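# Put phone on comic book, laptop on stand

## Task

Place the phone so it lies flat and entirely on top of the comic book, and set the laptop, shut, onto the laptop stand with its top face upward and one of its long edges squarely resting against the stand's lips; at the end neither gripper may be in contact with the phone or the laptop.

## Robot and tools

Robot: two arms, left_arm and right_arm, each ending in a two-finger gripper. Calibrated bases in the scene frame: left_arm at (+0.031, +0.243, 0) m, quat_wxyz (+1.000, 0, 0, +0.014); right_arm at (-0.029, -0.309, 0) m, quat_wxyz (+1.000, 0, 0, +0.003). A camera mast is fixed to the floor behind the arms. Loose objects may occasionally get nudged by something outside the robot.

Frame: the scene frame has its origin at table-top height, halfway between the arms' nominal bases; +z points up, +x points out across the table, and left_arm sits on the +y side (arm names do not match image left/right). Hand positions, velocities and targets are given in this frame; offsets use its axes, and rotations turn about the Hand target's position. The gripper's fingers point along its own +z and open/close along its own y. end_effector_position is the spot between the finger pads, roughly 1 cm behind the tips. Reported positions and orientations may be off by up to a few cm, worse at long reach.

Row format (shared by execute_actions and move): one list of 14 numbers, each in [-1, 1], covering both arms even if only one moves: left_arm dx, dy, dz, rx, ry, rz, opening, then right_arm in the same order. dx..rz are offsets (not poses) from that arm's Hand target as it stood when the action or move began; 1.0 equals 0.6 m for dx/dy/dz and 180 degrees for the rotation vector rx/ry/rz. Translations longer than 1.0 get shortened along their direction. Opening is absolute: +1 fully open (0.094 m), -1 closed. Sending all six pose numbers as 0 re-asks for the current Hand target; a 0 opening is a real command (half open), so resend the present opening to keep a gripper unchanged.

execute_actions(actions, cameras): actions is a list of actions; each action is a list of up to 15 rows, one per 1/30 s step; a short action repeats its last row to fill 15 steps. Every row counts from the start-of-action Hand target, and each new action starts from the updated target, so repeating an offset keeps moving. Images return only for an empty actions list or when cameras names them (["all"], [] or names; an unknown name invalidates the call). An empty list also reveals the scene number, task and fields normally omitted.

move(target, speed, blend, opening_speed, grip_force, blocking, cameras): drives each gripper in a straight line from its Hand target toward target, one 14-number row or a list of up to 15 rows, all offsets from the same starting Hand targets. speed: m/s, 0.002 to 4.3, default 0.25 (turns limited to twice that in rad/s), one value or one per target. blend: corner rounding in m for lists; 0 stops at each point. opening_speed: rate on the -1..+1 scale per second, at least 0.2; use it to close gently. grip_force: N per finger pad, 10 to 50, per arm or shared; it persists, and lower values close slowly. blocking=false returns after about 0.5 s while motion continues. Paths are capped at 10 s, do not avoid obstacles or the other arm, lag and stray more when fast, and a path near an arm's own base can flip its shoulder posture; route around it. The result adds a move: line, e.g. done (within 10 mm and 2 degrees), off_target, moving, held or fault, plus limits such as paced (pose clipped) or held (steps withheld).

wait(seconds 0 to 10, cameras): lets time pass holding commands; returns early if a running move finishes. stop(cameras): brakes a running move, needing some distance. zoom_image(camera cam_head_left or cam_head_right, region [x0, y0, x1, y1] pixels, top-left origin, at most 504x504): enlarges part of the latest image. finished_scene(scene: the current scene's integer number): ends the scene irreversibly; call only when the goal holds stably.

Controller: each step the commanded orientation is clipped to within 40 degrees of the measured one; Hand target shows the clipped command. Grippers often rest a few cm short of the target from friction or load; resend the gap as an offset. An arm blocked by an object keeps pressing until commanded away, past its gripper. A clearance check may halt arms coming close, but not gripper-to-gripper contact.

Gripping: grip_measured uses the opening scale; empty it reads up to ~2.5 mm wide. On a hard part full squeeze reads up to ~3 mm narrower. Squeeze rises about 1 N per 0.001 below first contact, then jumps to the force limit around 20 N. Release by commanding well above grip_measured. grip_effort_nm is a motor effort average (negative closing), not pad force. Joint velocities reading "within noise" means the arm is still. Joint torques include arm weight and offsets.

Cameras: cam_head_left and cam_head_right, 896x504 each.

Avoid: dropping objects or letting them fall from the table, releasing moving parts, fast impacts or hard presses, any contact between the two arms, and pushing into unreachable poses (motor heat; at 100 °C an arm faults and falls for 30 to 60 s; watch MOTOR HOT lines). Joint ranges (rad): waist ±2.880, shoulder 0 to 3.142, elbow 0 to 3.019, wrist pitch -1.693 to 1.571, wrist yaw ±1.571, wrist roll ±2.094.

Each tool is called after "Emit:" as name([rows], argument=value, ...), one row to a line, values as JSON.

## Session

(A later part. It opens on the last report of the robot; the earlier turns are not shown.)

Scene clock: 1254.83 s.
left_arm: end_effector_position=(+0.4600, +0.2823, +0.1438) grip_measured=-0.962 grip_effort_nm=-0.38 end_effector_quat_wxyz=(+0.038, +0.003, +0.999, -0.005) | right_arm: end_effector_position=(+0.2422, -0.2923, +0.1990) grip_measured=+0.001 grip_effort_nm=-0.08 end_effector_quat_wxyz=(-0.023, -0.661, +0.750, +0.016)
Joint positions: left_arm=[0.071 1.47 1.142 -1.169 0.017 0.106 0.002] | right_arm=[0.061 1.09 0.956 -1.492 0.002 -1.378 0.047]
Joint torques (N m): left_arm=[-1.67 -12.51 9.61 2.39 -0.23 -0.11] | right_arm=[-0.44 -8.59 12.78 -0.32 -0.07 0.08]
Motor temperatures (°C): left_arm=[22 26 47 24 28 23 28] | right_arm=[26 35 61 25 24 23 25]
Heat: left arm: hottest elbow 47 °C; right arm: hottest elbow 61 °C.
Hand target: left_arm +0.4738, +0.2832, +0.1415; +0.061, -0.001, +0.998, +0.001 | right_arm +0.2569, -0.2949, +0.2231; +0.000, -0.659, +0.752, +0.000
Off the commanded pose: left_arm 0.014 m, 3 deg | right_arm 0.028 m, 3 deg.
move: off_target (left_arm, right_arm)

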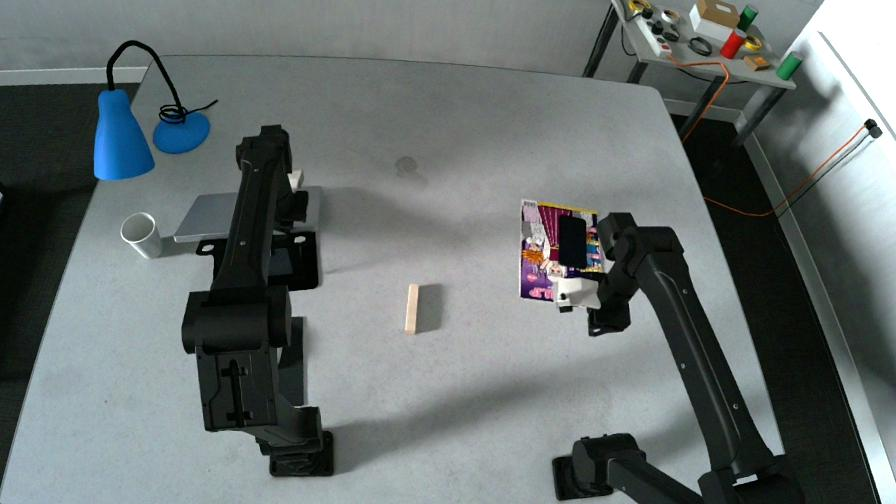

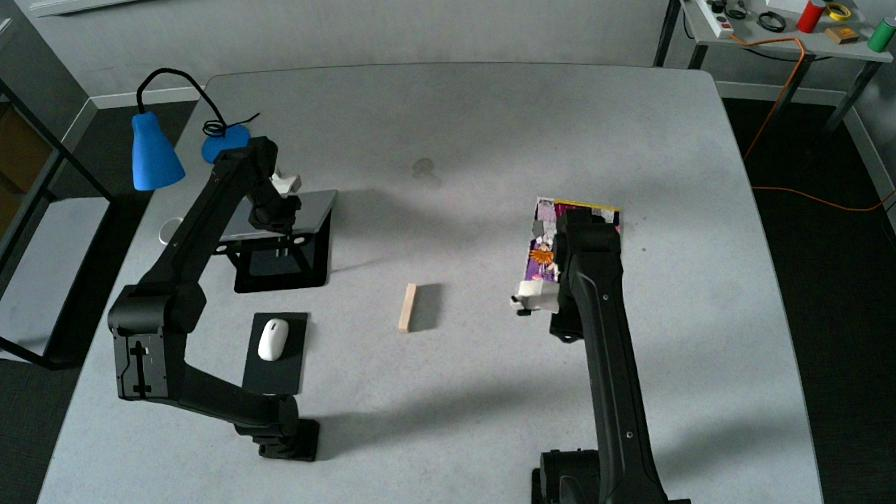

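Emit:
move([
  [-0.025, 0, 0.0333, 0, 0.008, 0, -0.97, 0, 0, 0, 0, 0, 0, 0.0],
  [-0.045, -0.02, 0.1833, 0, 0.0194, 0, -0.97, 0, 0, 0, 0, 0, 0, 0.0],
], speed=[0.05, 0.12], blend=[0.008, 0], cameras=["cam_head_left", "cam_head_right"])

Emit:
zoom_image(camera="cam_head_left", region=[150, 160, 350, 320])

Emit:
zoom_image(camera="cam_head_right", region=[200, 180, 350, 270])

Scene clock: 1264.53 s.
left_arm: end_effector_position=(+0.4290, +0.2751, +0.2202) grip_measured=-0.962 grip_effort_nm=-0.38 end_effector_quat_wxyz=(-0.004, -0.003, +1.000, -0.004) | right_arm: end_effector_position=(+0.2422, -0.2923, +0.1990) grip_measured=+0.001 grip_effort_nm=-0.08 end_effector_quat_wxyz=(-0.023, -0.661, +0.750, +0.016)
Joint positions: left_arm=[0.057 1.396 1.273 -1.456 0.007 0.08 0.002] | right_arm=[0.061 1.09 0.956 -1.492 0.002 -1.378 0.047]
Joint torques (N m): left_arm=[-2.96 -13.33 16.44 -0.14 -0.12 -0.05] | right_arm=[-0.32 -8.53 12.77 -0.35 -0.07 0.08]
Motor temperatures (°C): left_arm=[22 26 46 24 28 23 28] | right_arm=[26 35 62 25 24 23 25]
Heat: left arm: hottest elbow 46 °C; right arm: hottest elbow 62 °C.
Hand target: left_arm +0.4468, +0.2713, +0.2515; +0.031, -0.001, +1.000, +0.000 | right_arm +0.2569, -0.2949, +0.2231; +0.000, -0.659, +0.752, +0.000
Off the commanded pose: left_arm 0.036 m, 4 deg | right_arm 0.028 m, 3 deg.
move: off_target (left_arm, right_arm)

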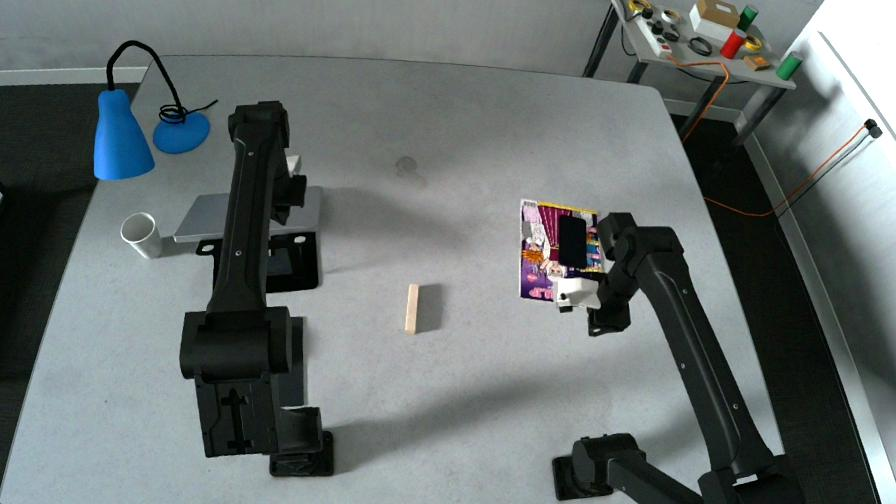

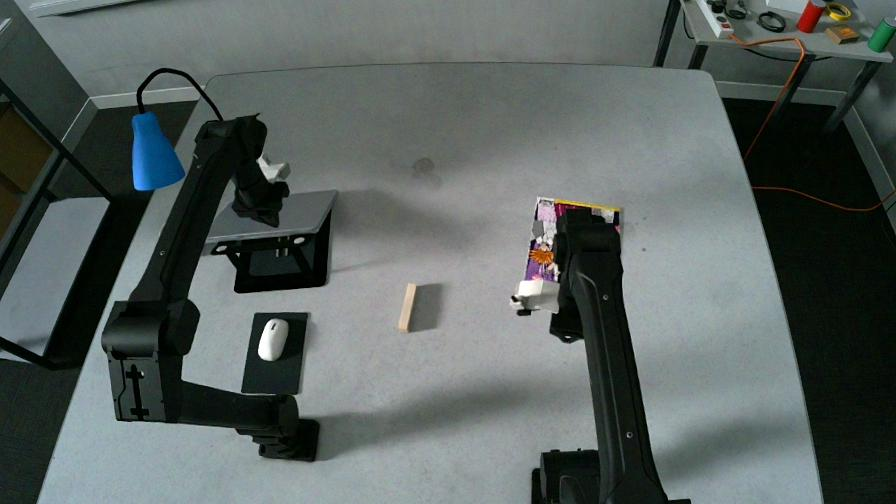

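Scaled by 2.520.

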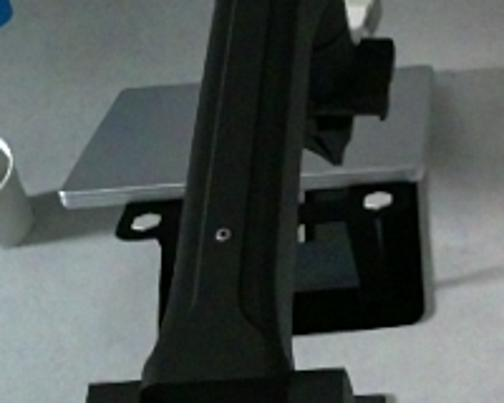

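Scaled by 3.360.

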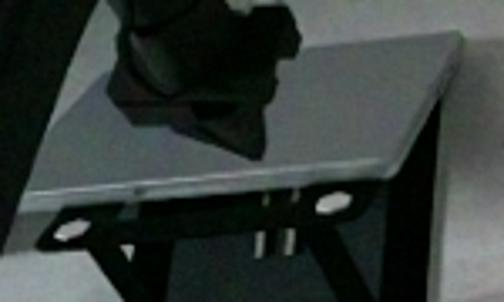

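Emit:
zoom_image(camera="cam_head_left", region=[280, 170, 340, 240])

Emit:
zoom_image(camera="cam_head_right", region=[225, 170, 345, 250])

Emit:
zoom_image(camera="cam_head_left", region=[165, 180, 245, 260])

Scaled by 7.200.

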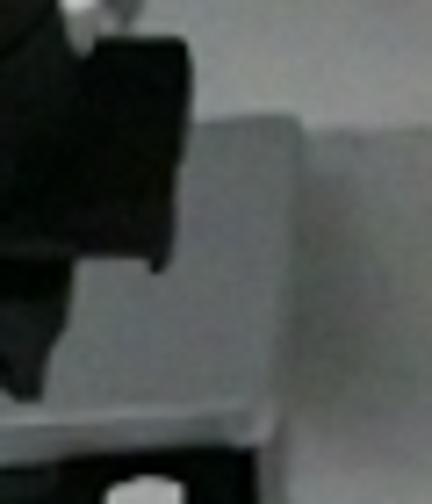

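Scaled by 4.200.

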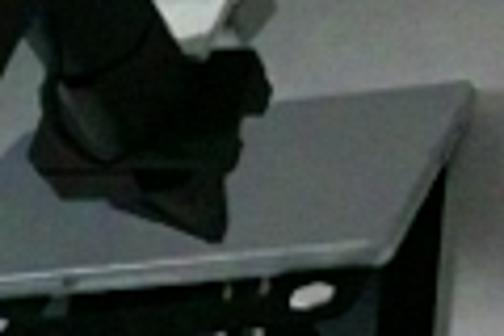

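Scaled by 6.300.

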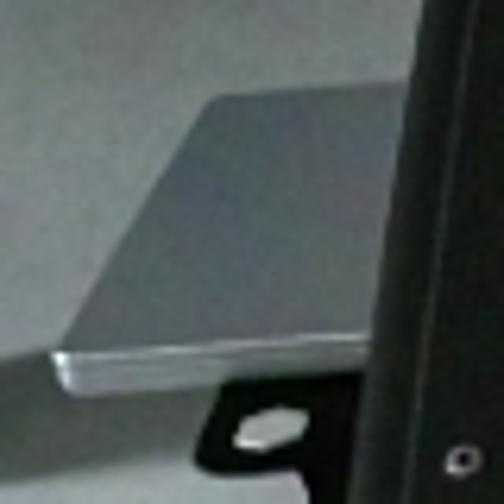

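Emit:
zoom_image(camera="cam_head_left", region=[190, 220, 240, 260])

Emit:
zoom_image(camera="cam_head_left", region=[275, 215, 325, 255])

Scaled by 10.080.

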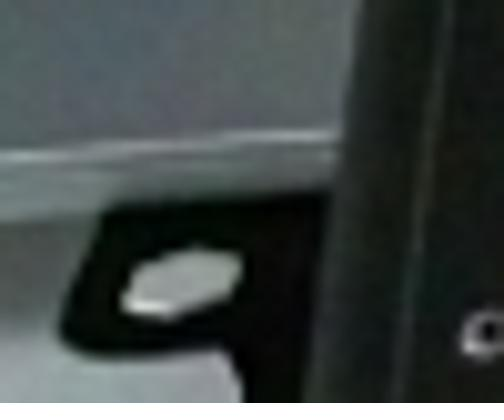

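Scaled by 10.080.

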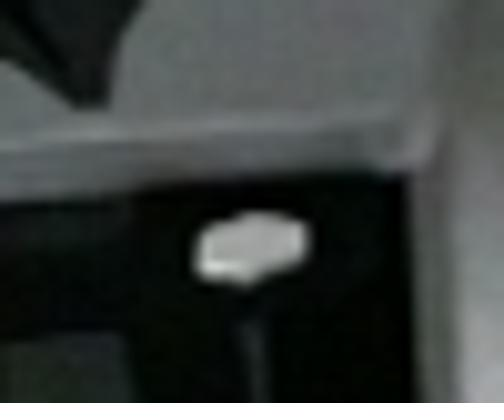

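Emit:
move([
  [0.0, 0.012, -0.1, 0, 0.02, 0, -0.97, 0, 0, 0, 0, 0, 0, 0.0],
  [0.002, 0.0145, -0.1625, 0, 0.02, 0, -0.97, 0, 0, 0, 0, 0, 0, 0.0],
], speed=[0.12, 0.07], blend=[0.02, 0], cameras=["cam_head_left", "cam_head_right"])

Emit:
zoom_image(camera="cam_head_left", region=[265, 205, 325, 255])

Emit:
zoom_image(camera="cam_head_right", region=[225, 190, 345, 260])

Scene clock: 1295.13 s.
left_arm: end_effector_position=(+0.4478, +0.2777, +0.1604) grip_measured=-0.962 grip_effort_nm=-0.38 end_effector_quat_wxyz=(+0.002, -0.003, +1.000, -0.001) | right_arm: end_effector_position=(+0.2422, -0.2923, +0.1990) grip_measured=+0.001 grip_effort_nm=-0.08 end_effector_quat_wxyz=(-0.023, -0.661, +0.750, +0.016)
Joint positions: left_arm=[0.057 1.469 1.188 -1.287 0.002 0.08 0.002] | right_arm=[0.061 1.09 0.956 -1.492 0.002 -1.378 0.047]
Joint torques (N m): left_arm=[-0.85 -12.63 9.05 0.81 -0.15 0.1] | right_arm=[-0.38 -8.47 12.75 -0.32 -0.07 0.07]
Motor temperatures (°C): left_arm=[22 27 50 24 27 23 28] | right_arm=[26 35 62 25 24 23 25]
Heat: left arm: hottest elbow 50 °C; right arm: hottest elbow 62 °C.
Hand target: left_arm +0.4480, +0.2800, +0.1540; -0.001, -0.001, +1.000, +0.001 | right_arm +0.2569, -0.2949, +0.2231; +0.000, -0.659, +0.752, +0.000
Off the commanded pose: left_arm 0.007 m, 0 deg | right_arm 0.028 m, 3 deg.
move: off_target (right_arm); blend cut to 0.0188 m at target 1

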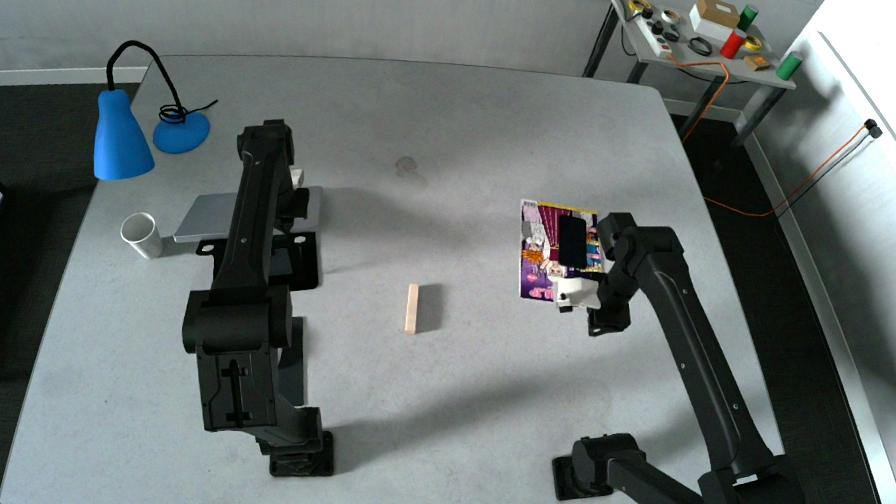

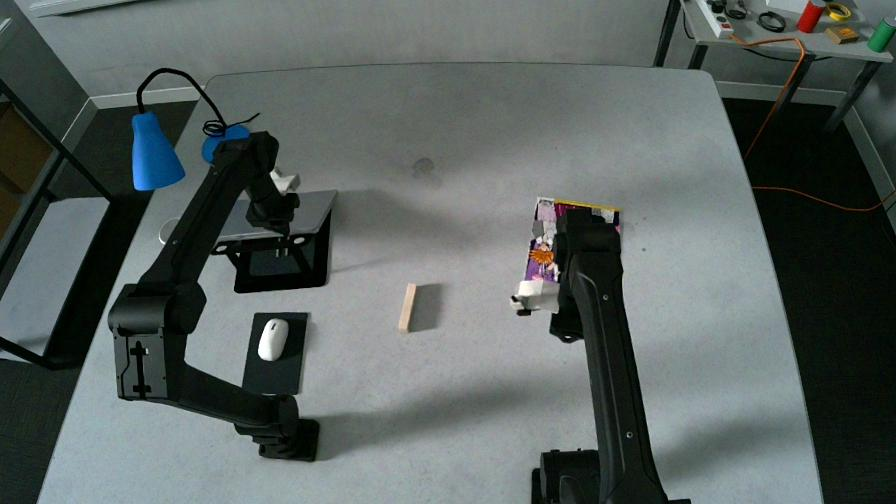

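Scaled by 8.400.

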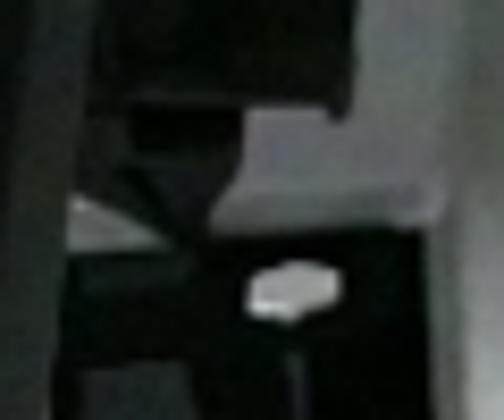

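Scaled by 4.200.

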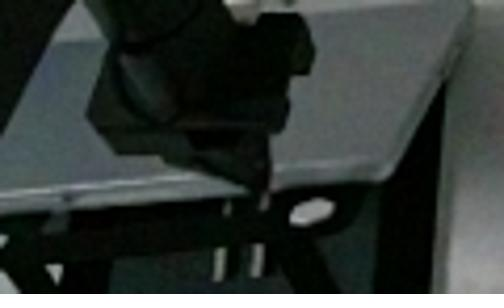

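Emit:
move([
  [-0.0017, 0.004, -0.0275, 0, 0, 0, -0.97, 0, 0, 0, 0, 0, 0, 0.0],
  [0.0367, 0.004, -0.0308, 0, -0.0278, 0, -0.97, 0, 0, 0, 0, 0, 0, 0.0],
], speed=[0.05, 0.05], cameras=["cam_head_left", "cam_head_right"])

Emit:
zoom_image(camera="cam_head_left", region=[265, 205, 325, 255])

Emit:
zoom_image(camera="cam_head_left", region=[190, 220, 240, 260])

Scene clock: 1301.30 s.
left_arm: end_effector_position=(+0.4603, +0.2787, +0.1434) grip_measured=-0.962 grip_effort_nm=-0.38 end_effector_quat_wxyz=(+0.029, -0.001, +1.000, +0.001) | right_arm: end_effector_position=(+0.2422, -0.2923, +0.1990) grip_measured=+0.001 grip_effort_nm=-0.08 end_effector_quat_wxyz=(-0.023, -0.661, +0.750, +0.016)
Joint positions: left_arm=[0.057 1.48 1.153 -1.186 0.002 0.084 0.002] | right_arm=[0.061 1.09 0.956 -1.492 0.002 -1.378 0.047]
Joint torques (N m): left_arm=[-0.67 -11.87 8.98 2 0.16 0.05] | right_arm=[-0.38 -8.47 12.77 -0.34 -0.07 0.07]
Motor temperatures (°C): left_arm=[22 27 49 24 27 23 28] | right_arm=[26 35 62 25 24 23 25]
Heat: left arm: hottest elbow 49 °C; right arm: hottest elbow 62 °C.
Hand target: left_arm +0.4700, +0.2824, +0.1354; +0.043, -0.001, +0.999, +0.001 | right_arm +0.2569, -0.2949, +0.2231; +0.000, -0.659, +0.752, +0.000
Off the commanded pose: left_arm 0.013 m, 2 deg | right_arm 0.028 m, 3 deg.
move: off_target (left_arm, right_arm)

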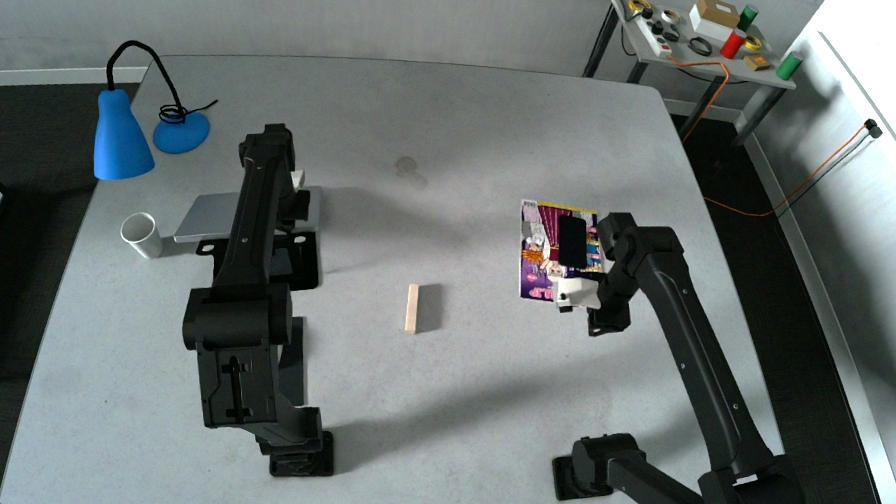

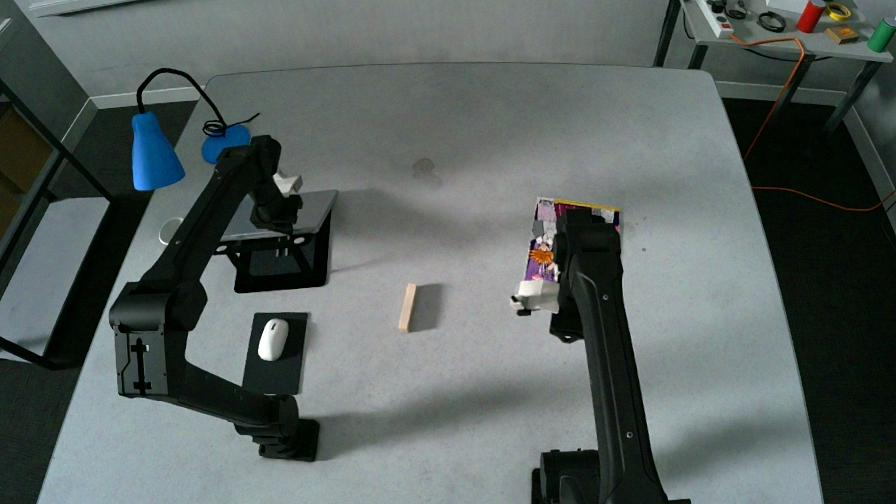

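Scaled by 8.400.

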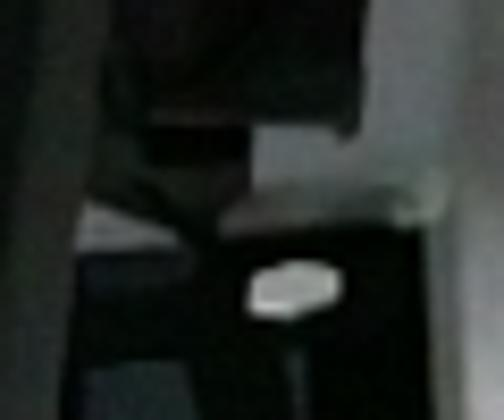

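Scaled by 10.080.

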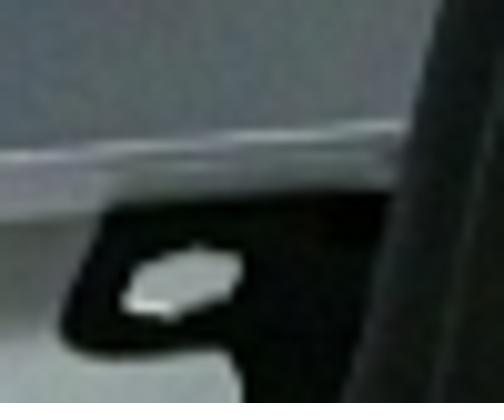

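Emit:
move(target=[0.0167, 0, -0.005, 0, -0.0139, 0, -0.97, 0, 0, 0, 0, 0, 0, 0.0], speed=0.04, cameras=["cam_head_left"])

Scene clock: 1314.17 s.
left_arm: end_effector_position=(+0.4643, +0.2761, +0.1412) grip_measured=-0.962 grip_effort_nm=-0.38 end_effector_quat_wxyz=(+0.041, +0.000, +0.999, -0.006) | right_arm: end_effector_position=(+0.2422, -0.2923, +0.1990) grip_measured=+0.001 grip_effort_nm=-0.08 end_effector_quat_wxyz=(-0.023, -0.661, +0.750, +0.016)
Joint positions: left_arm=[0.057 1.477 1.142 -1.155 0.019 0.084 0.002] | right_arm=[0.061 1.09 0.956 -1.492 0.002 -1.378 0.047]
Joint torques (N m): left_arm=[-0.97 -11.11 9.33 3.06 -0.25 0.09] | right_arm=[-0.32 -8.53 12.77 -0.32 -0.07 0.08]
Motor temperatures (°C): left_arm=[22 27 47 24 27 23 28] | right_arm=[26 35 62 25 24 23 25]
Heat: left arm: hottest elbow 47 °C; right arm: hottest elbow 62 °C.
Hand target: left_arm +0.4801, +0.2824, +0.1325; +0.065, -0.001, +0.998, +0.000 | right_arm +0.2569, -0.2949, +0.2231; +0.000, -0.659, +0.752, +0.000
Off the commanded pose: left_arm 0.019 m, 3 deg | right_arm 0.028 m, 3 deg.
move: off_target (left_arm, right_arm)
Images, in order (width x height): cam_head_left 896x504.

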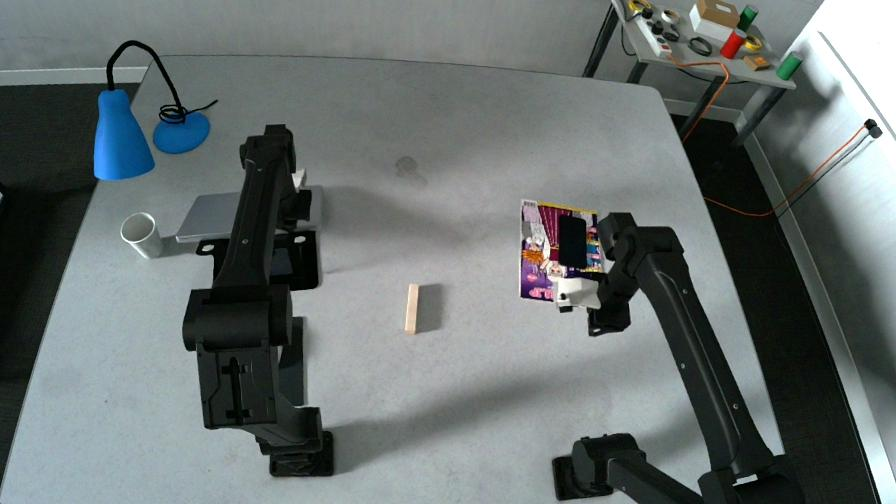

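Emit:
zoom_image(camera="cam_head_left", region=[190, 220, 240, 260])

Emit:
zoom_image(camera="cam_head_left", region=[275, 215, 325, 255])

Scaled by 10.080.

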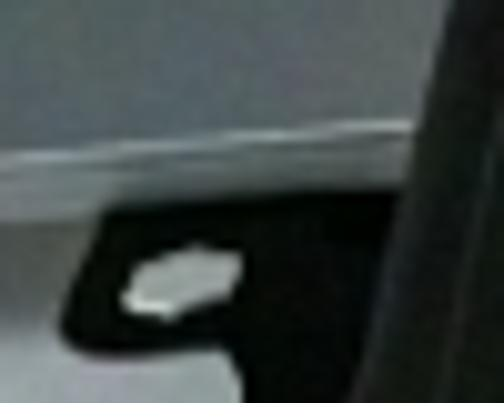

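Scaled by 10.080.

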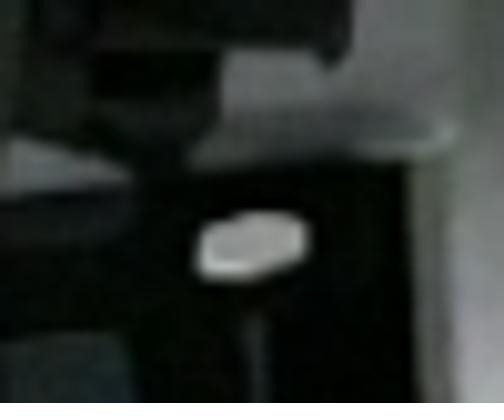

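Emit:
zoom_image(camera="cam_head_left", region=[195, 175, 245, 215])

Emit:
zoom_image(camera="cam_head_left", region=[285, 170, 335, 210])

Scaled by 10.080.

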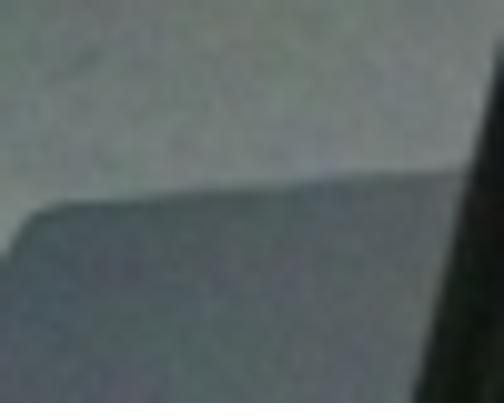

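Scaled by 10.080.

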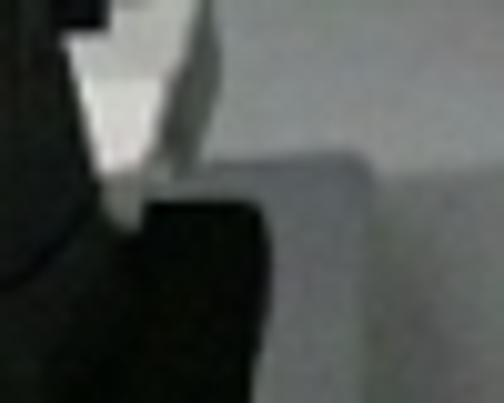

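Emit:
move(target=[0.0075, 0, -0.003, 0, -0.0083, 0, -0.97, 0, 0, 0, 0, 0, 0, 0.0], speed=0.03, cameras=["cam_head_left", "cam_head_right"])

Emit:
zoom_image(camera="cam_head_left", region=[275, 215, 325, 255])

Emit:
zoom_image(camera="cam_head_left", region=[190, 220, 240, 260])

Scene clock: 1344.80 s.
left_arm: end_effector_position=(+0.4656, +0.2751, +0.1404) grip_measured=-0.962 grip_effort_nm=-0.38 end_effector_quat_wxyz=(+0.051, +0.000, +0.999, -0.009) | right_arm: end_effector_position=(+0.2422, -0.2923, +0.1990) grip_measured=+0.001 grip_effort_nm=-0.08 end_effector_quat_wxyz=(-0.023, -0.661, +0.750, +0.016)
Joint positions: left_arm=[0.057 1.469 1.13 -1.131 0.026 0.084 0.002] | right_arm=[0.061 1.09 0.956 -1.492 0.002 -1.378 0.047]
Joint torques (N m): left_arm=[-1.73 -11.69 9.36 3.34 -0.41 0.11] | right_arm=[-0.38 -8.53 12.74 -0.35 -0.07 0.08]
Motor temperatures (°C): left_arm=[22 27 45 24 27 23 28] | right_arm=[26 35 62 25 24 23 25]
Heat: left arm: hottest elbow 45 °C; right arm: hottest elbow 62 °C.
Hand target: left_arm +0.4845, +0.2824, +0.1306; +0.078, -0.001, +0.997, +0.001 | right_arm +0.2569, -0.2949, +0.2231; +0.000, -0.659, +0.752, +0.000
Off the commanded pose: left_arm 0.023 m, 3 deg | right_arm 0.028 m, 3 deg.
move: off_target (left_arm, right_arm)

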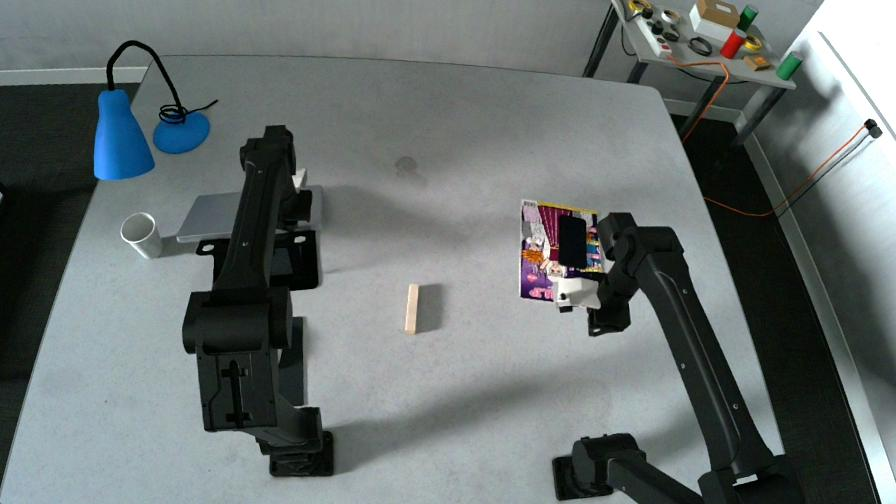

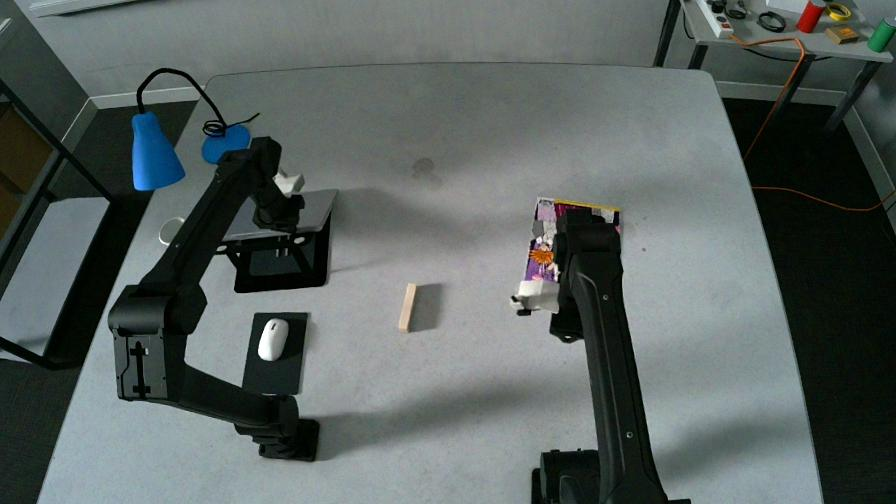

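Scaled by 10.080.

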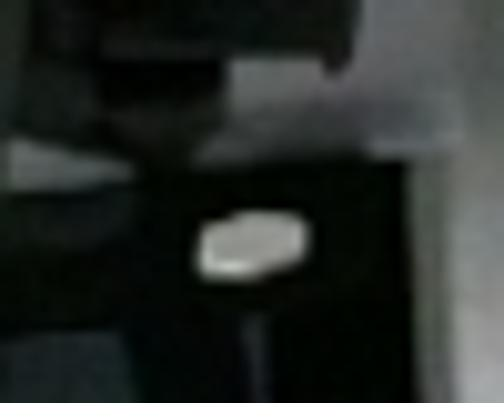

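Scaled by 10.080.

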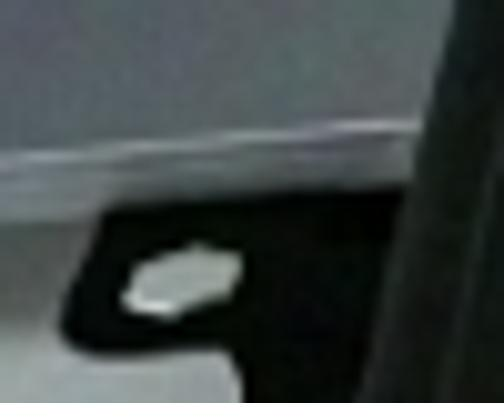

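Emit:
move([
  [-0.03, 0, 0.05, 0, 0, 0, -0.97, 0, 0, 0, 0, 0, 0, 0.0],
  [-0.0833, 0, 0.2, 0, 0, 0, -0.97, 0, 0, 0, 0, 0, 0, 0.0],
  [-0.3, -0.05, 0.2667, 0, 0, 0, -0.97, 0, 0, 0, 0, 0, 0, 0.0],
], speed=[0.06, 0.15, 0.25], blend=[0.015, 0.04, 0], cameras=["cam_head_left", "cam_head_right"])

Scene clock: 1357.23 s.
left_arm: end_effector_position=(+0.3083, +0.2562, +0.2944) grip_measured=-0.962 grip_effort_nm=-0.38 end_effector_quat_wxyz=(+0.086, -0.003, +0.996, +0.000) | right_arm: end_effector_position=(+0.2422, -0.2923, +0.1990) grip_measured=+0.001 grip_effort_nm=-0.08 end_effector_quat_wxyz=(-0.023, -0.661, +0.750, +0.016)
Joint positions: left_arm=[0.027 0.954 1.112 -1.556 0.008 0.05 0.002] | right_arm=[0.061 1.09 0.956 -1.492 0.002 -1.378 0.047]
Joint torques (N m): left_arm=[-2.73 -6.12 9.66 0.06 -0.1 -0.06] | right_arm=[-0.32 -8.59 12.74 -0.31 -0.07 0.08]
Motor temperatures (°C): left_arm=[22 26 45 24 27 23 28] | right_arm=[26 35 62 25 24 23 25]
Heat: left arm: hottest elbow 45 °C; right arm: hottest elbow 62 °C.
Hand target: left_arm +0.3046, +0.2524, +0.2907; +0.078, -0.001, +0.997, +0.000 | right_arm +0.2569, -0.2949, +0.2231; +0.000, -0.659, +0.752, +0.000
Off the commanded pose: left_arm 0.007 m, 1 deg | right_arm 0.028 m, 3 deg.
move: off_target (right_arm)

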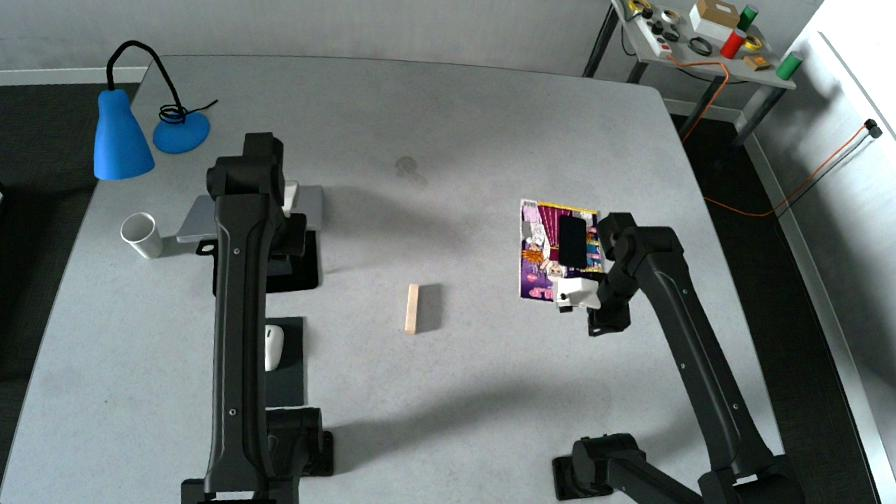

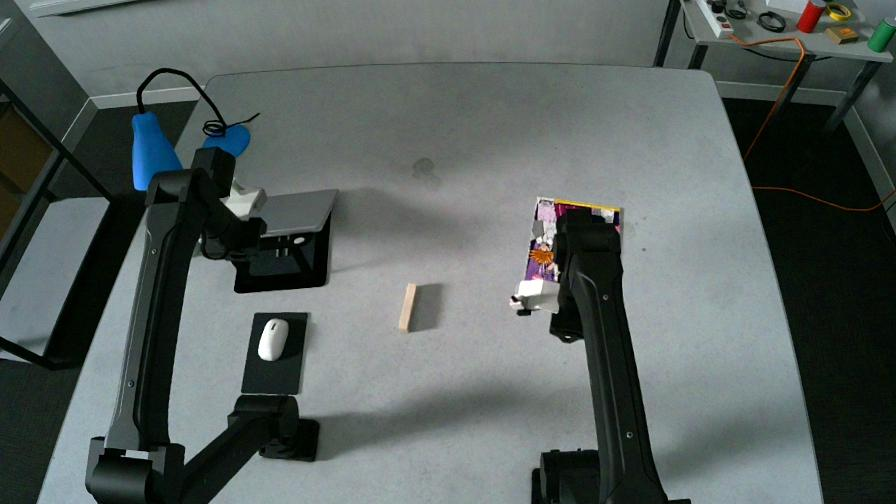

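Emit:
zoom_image(camera="cam_head_left", region=[165, 170, 345, 305])

Emit:
zoom_image(camera="cam_head_right", region=[200, 170, 360, 305])

Scaled by 2.800.

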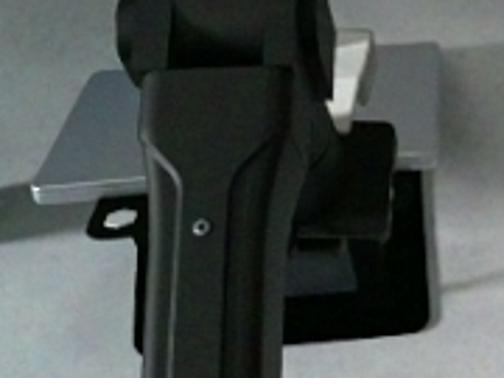

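Scaled by 3.150.

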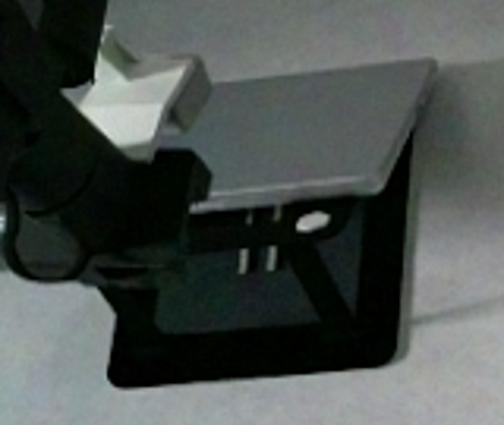

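Emit:
move(target=[-0.0743, -0.2207, -0.02, 0, 0, 0, -0.97, 0, 0, 0, 0, 0, 0, 0.0], speed=0.25, cameras=["cam_head_left", "cam_head_right"])

Emit:
zoom_image(camera="cam_head_left", region=[165, 170, 345, 305])

Emit:
zoom_image(camera="cam_head_right", region=[200, 170, 360, 305])

Emit:
zoom_image(camera="cam_head_left", region=[500, 180, 630, 320])

Scene clock: 1368.37 s.
left_arm: end_effector_position=(+0.2613, +0.1231, +0.2815) grip_measured=-0.962 grip_effort_nm=-0.38 end_effector_quat_wxyz=(+0.084, -0.003, +0.996, -0.004) | right_arm: end_effector_position=(+0.2422, -0.2923, +0.1990) grip_measured=+0.001 grip_effort_nm=-0.08 end_effector_quat_wxyz=(-0.023, -0.661, +0.750, +0.016)
Joint positions: left_arm=[-0.558 0.915 1.057 -1.565 -0.078 -0.53 0.002] | right_arm=[0.061 1.09 0.956 -1.492 0.002 -1.378 0.047]
Joint torques (N m): left_arm=[-2.02 -3.66 10.18 0.36 -0.24 -0.06] | right_arm=[-0.38 -8.59 12.74 -0.32 -0.07 0.08]
Motor temperatures (°C): left_arm=[22 26 45 24 27 23 28] | right_arm=[26 35 62 25 24 23 24]
Heat: left arm: hottest elbow 45 °C; right arm: hottest elbow 62 °C.
Hand target: left_arm +0.2600, +0.1200, +0.2787; +0.078, -0.001, +0.997, +0.001 | right_arm +0.2569, -0.2949, +0.2231; +0.000, -0.659, +0.752, +0.000
Off the commanded pose: left_arm 0.004 m, 1 deg | right_arm 0.028 m, 3 deg.
move: off_target (right_arm)

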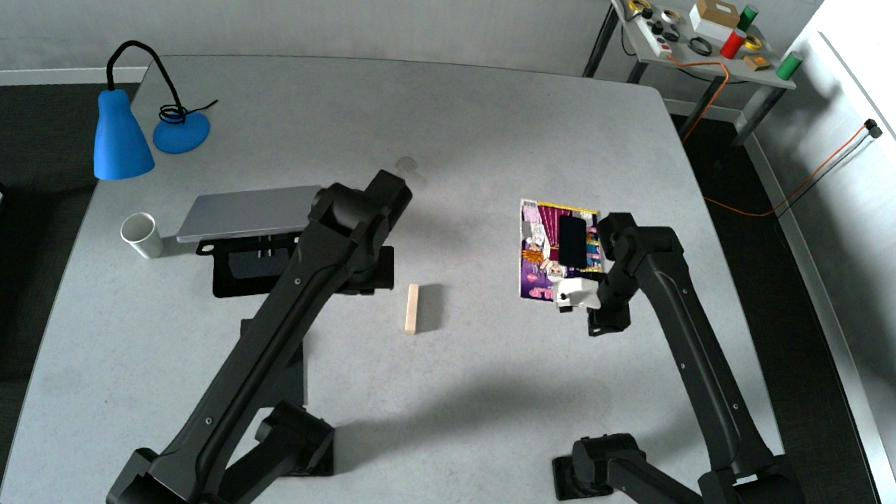

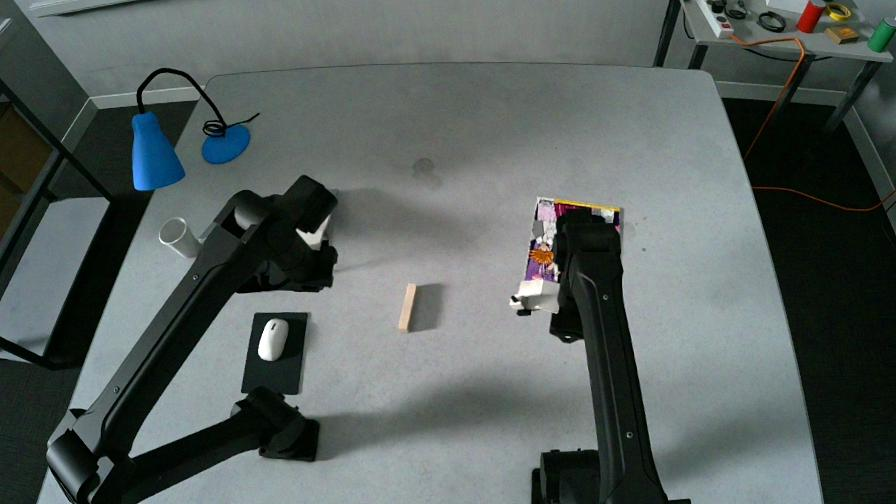

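Scaled by 2.800.

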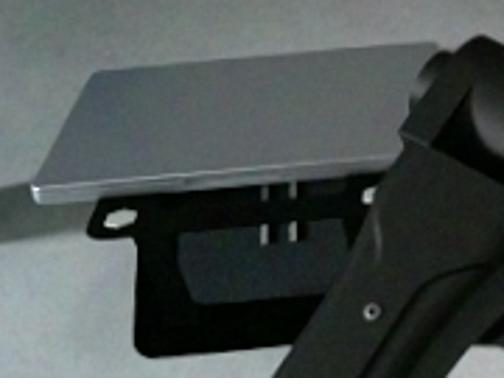

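Scaled by 3.150.

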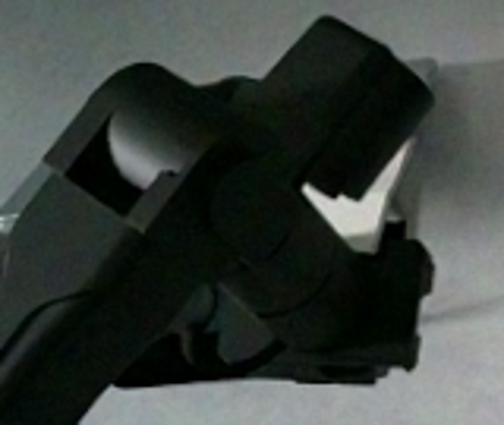

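Scaled by 3.600.

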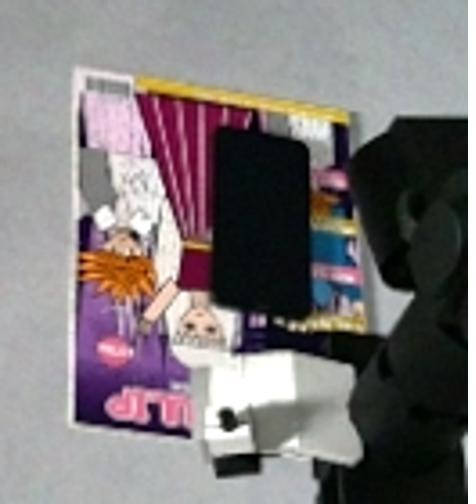

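Emit:
zoom_image(camera="cam_head_left", region=[190, 220, 240, 260])

Emit:
zoom_image(camera="cam_head_left", region=[255, 215, 305, 255])

Emit:
zoom_image(camera="cam_head_left", region=[195, 175, 245, 215])

Emit:
zoom_image(camera="cam_head_left", region=[280, 170, 330, 210])

Scaled by 10.080.

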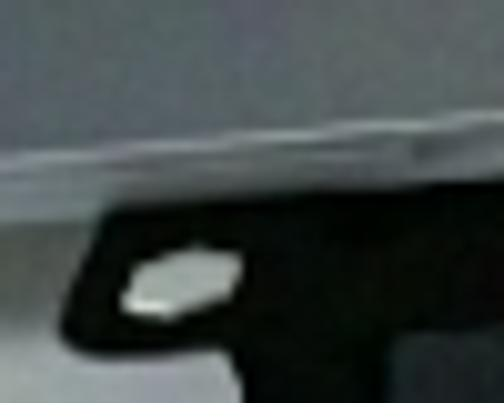

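Scaled by 10.080.

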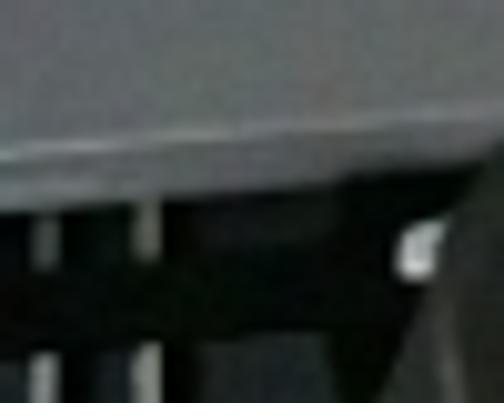

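Scaled by 10.080.

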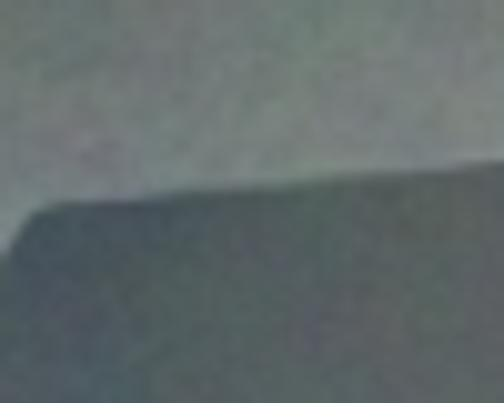

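Scaled by 10.080.

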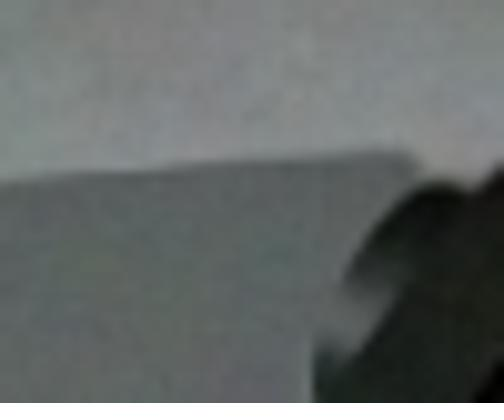

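Emit:
finished_scene(scene=2)

The scene is finished: the task was done.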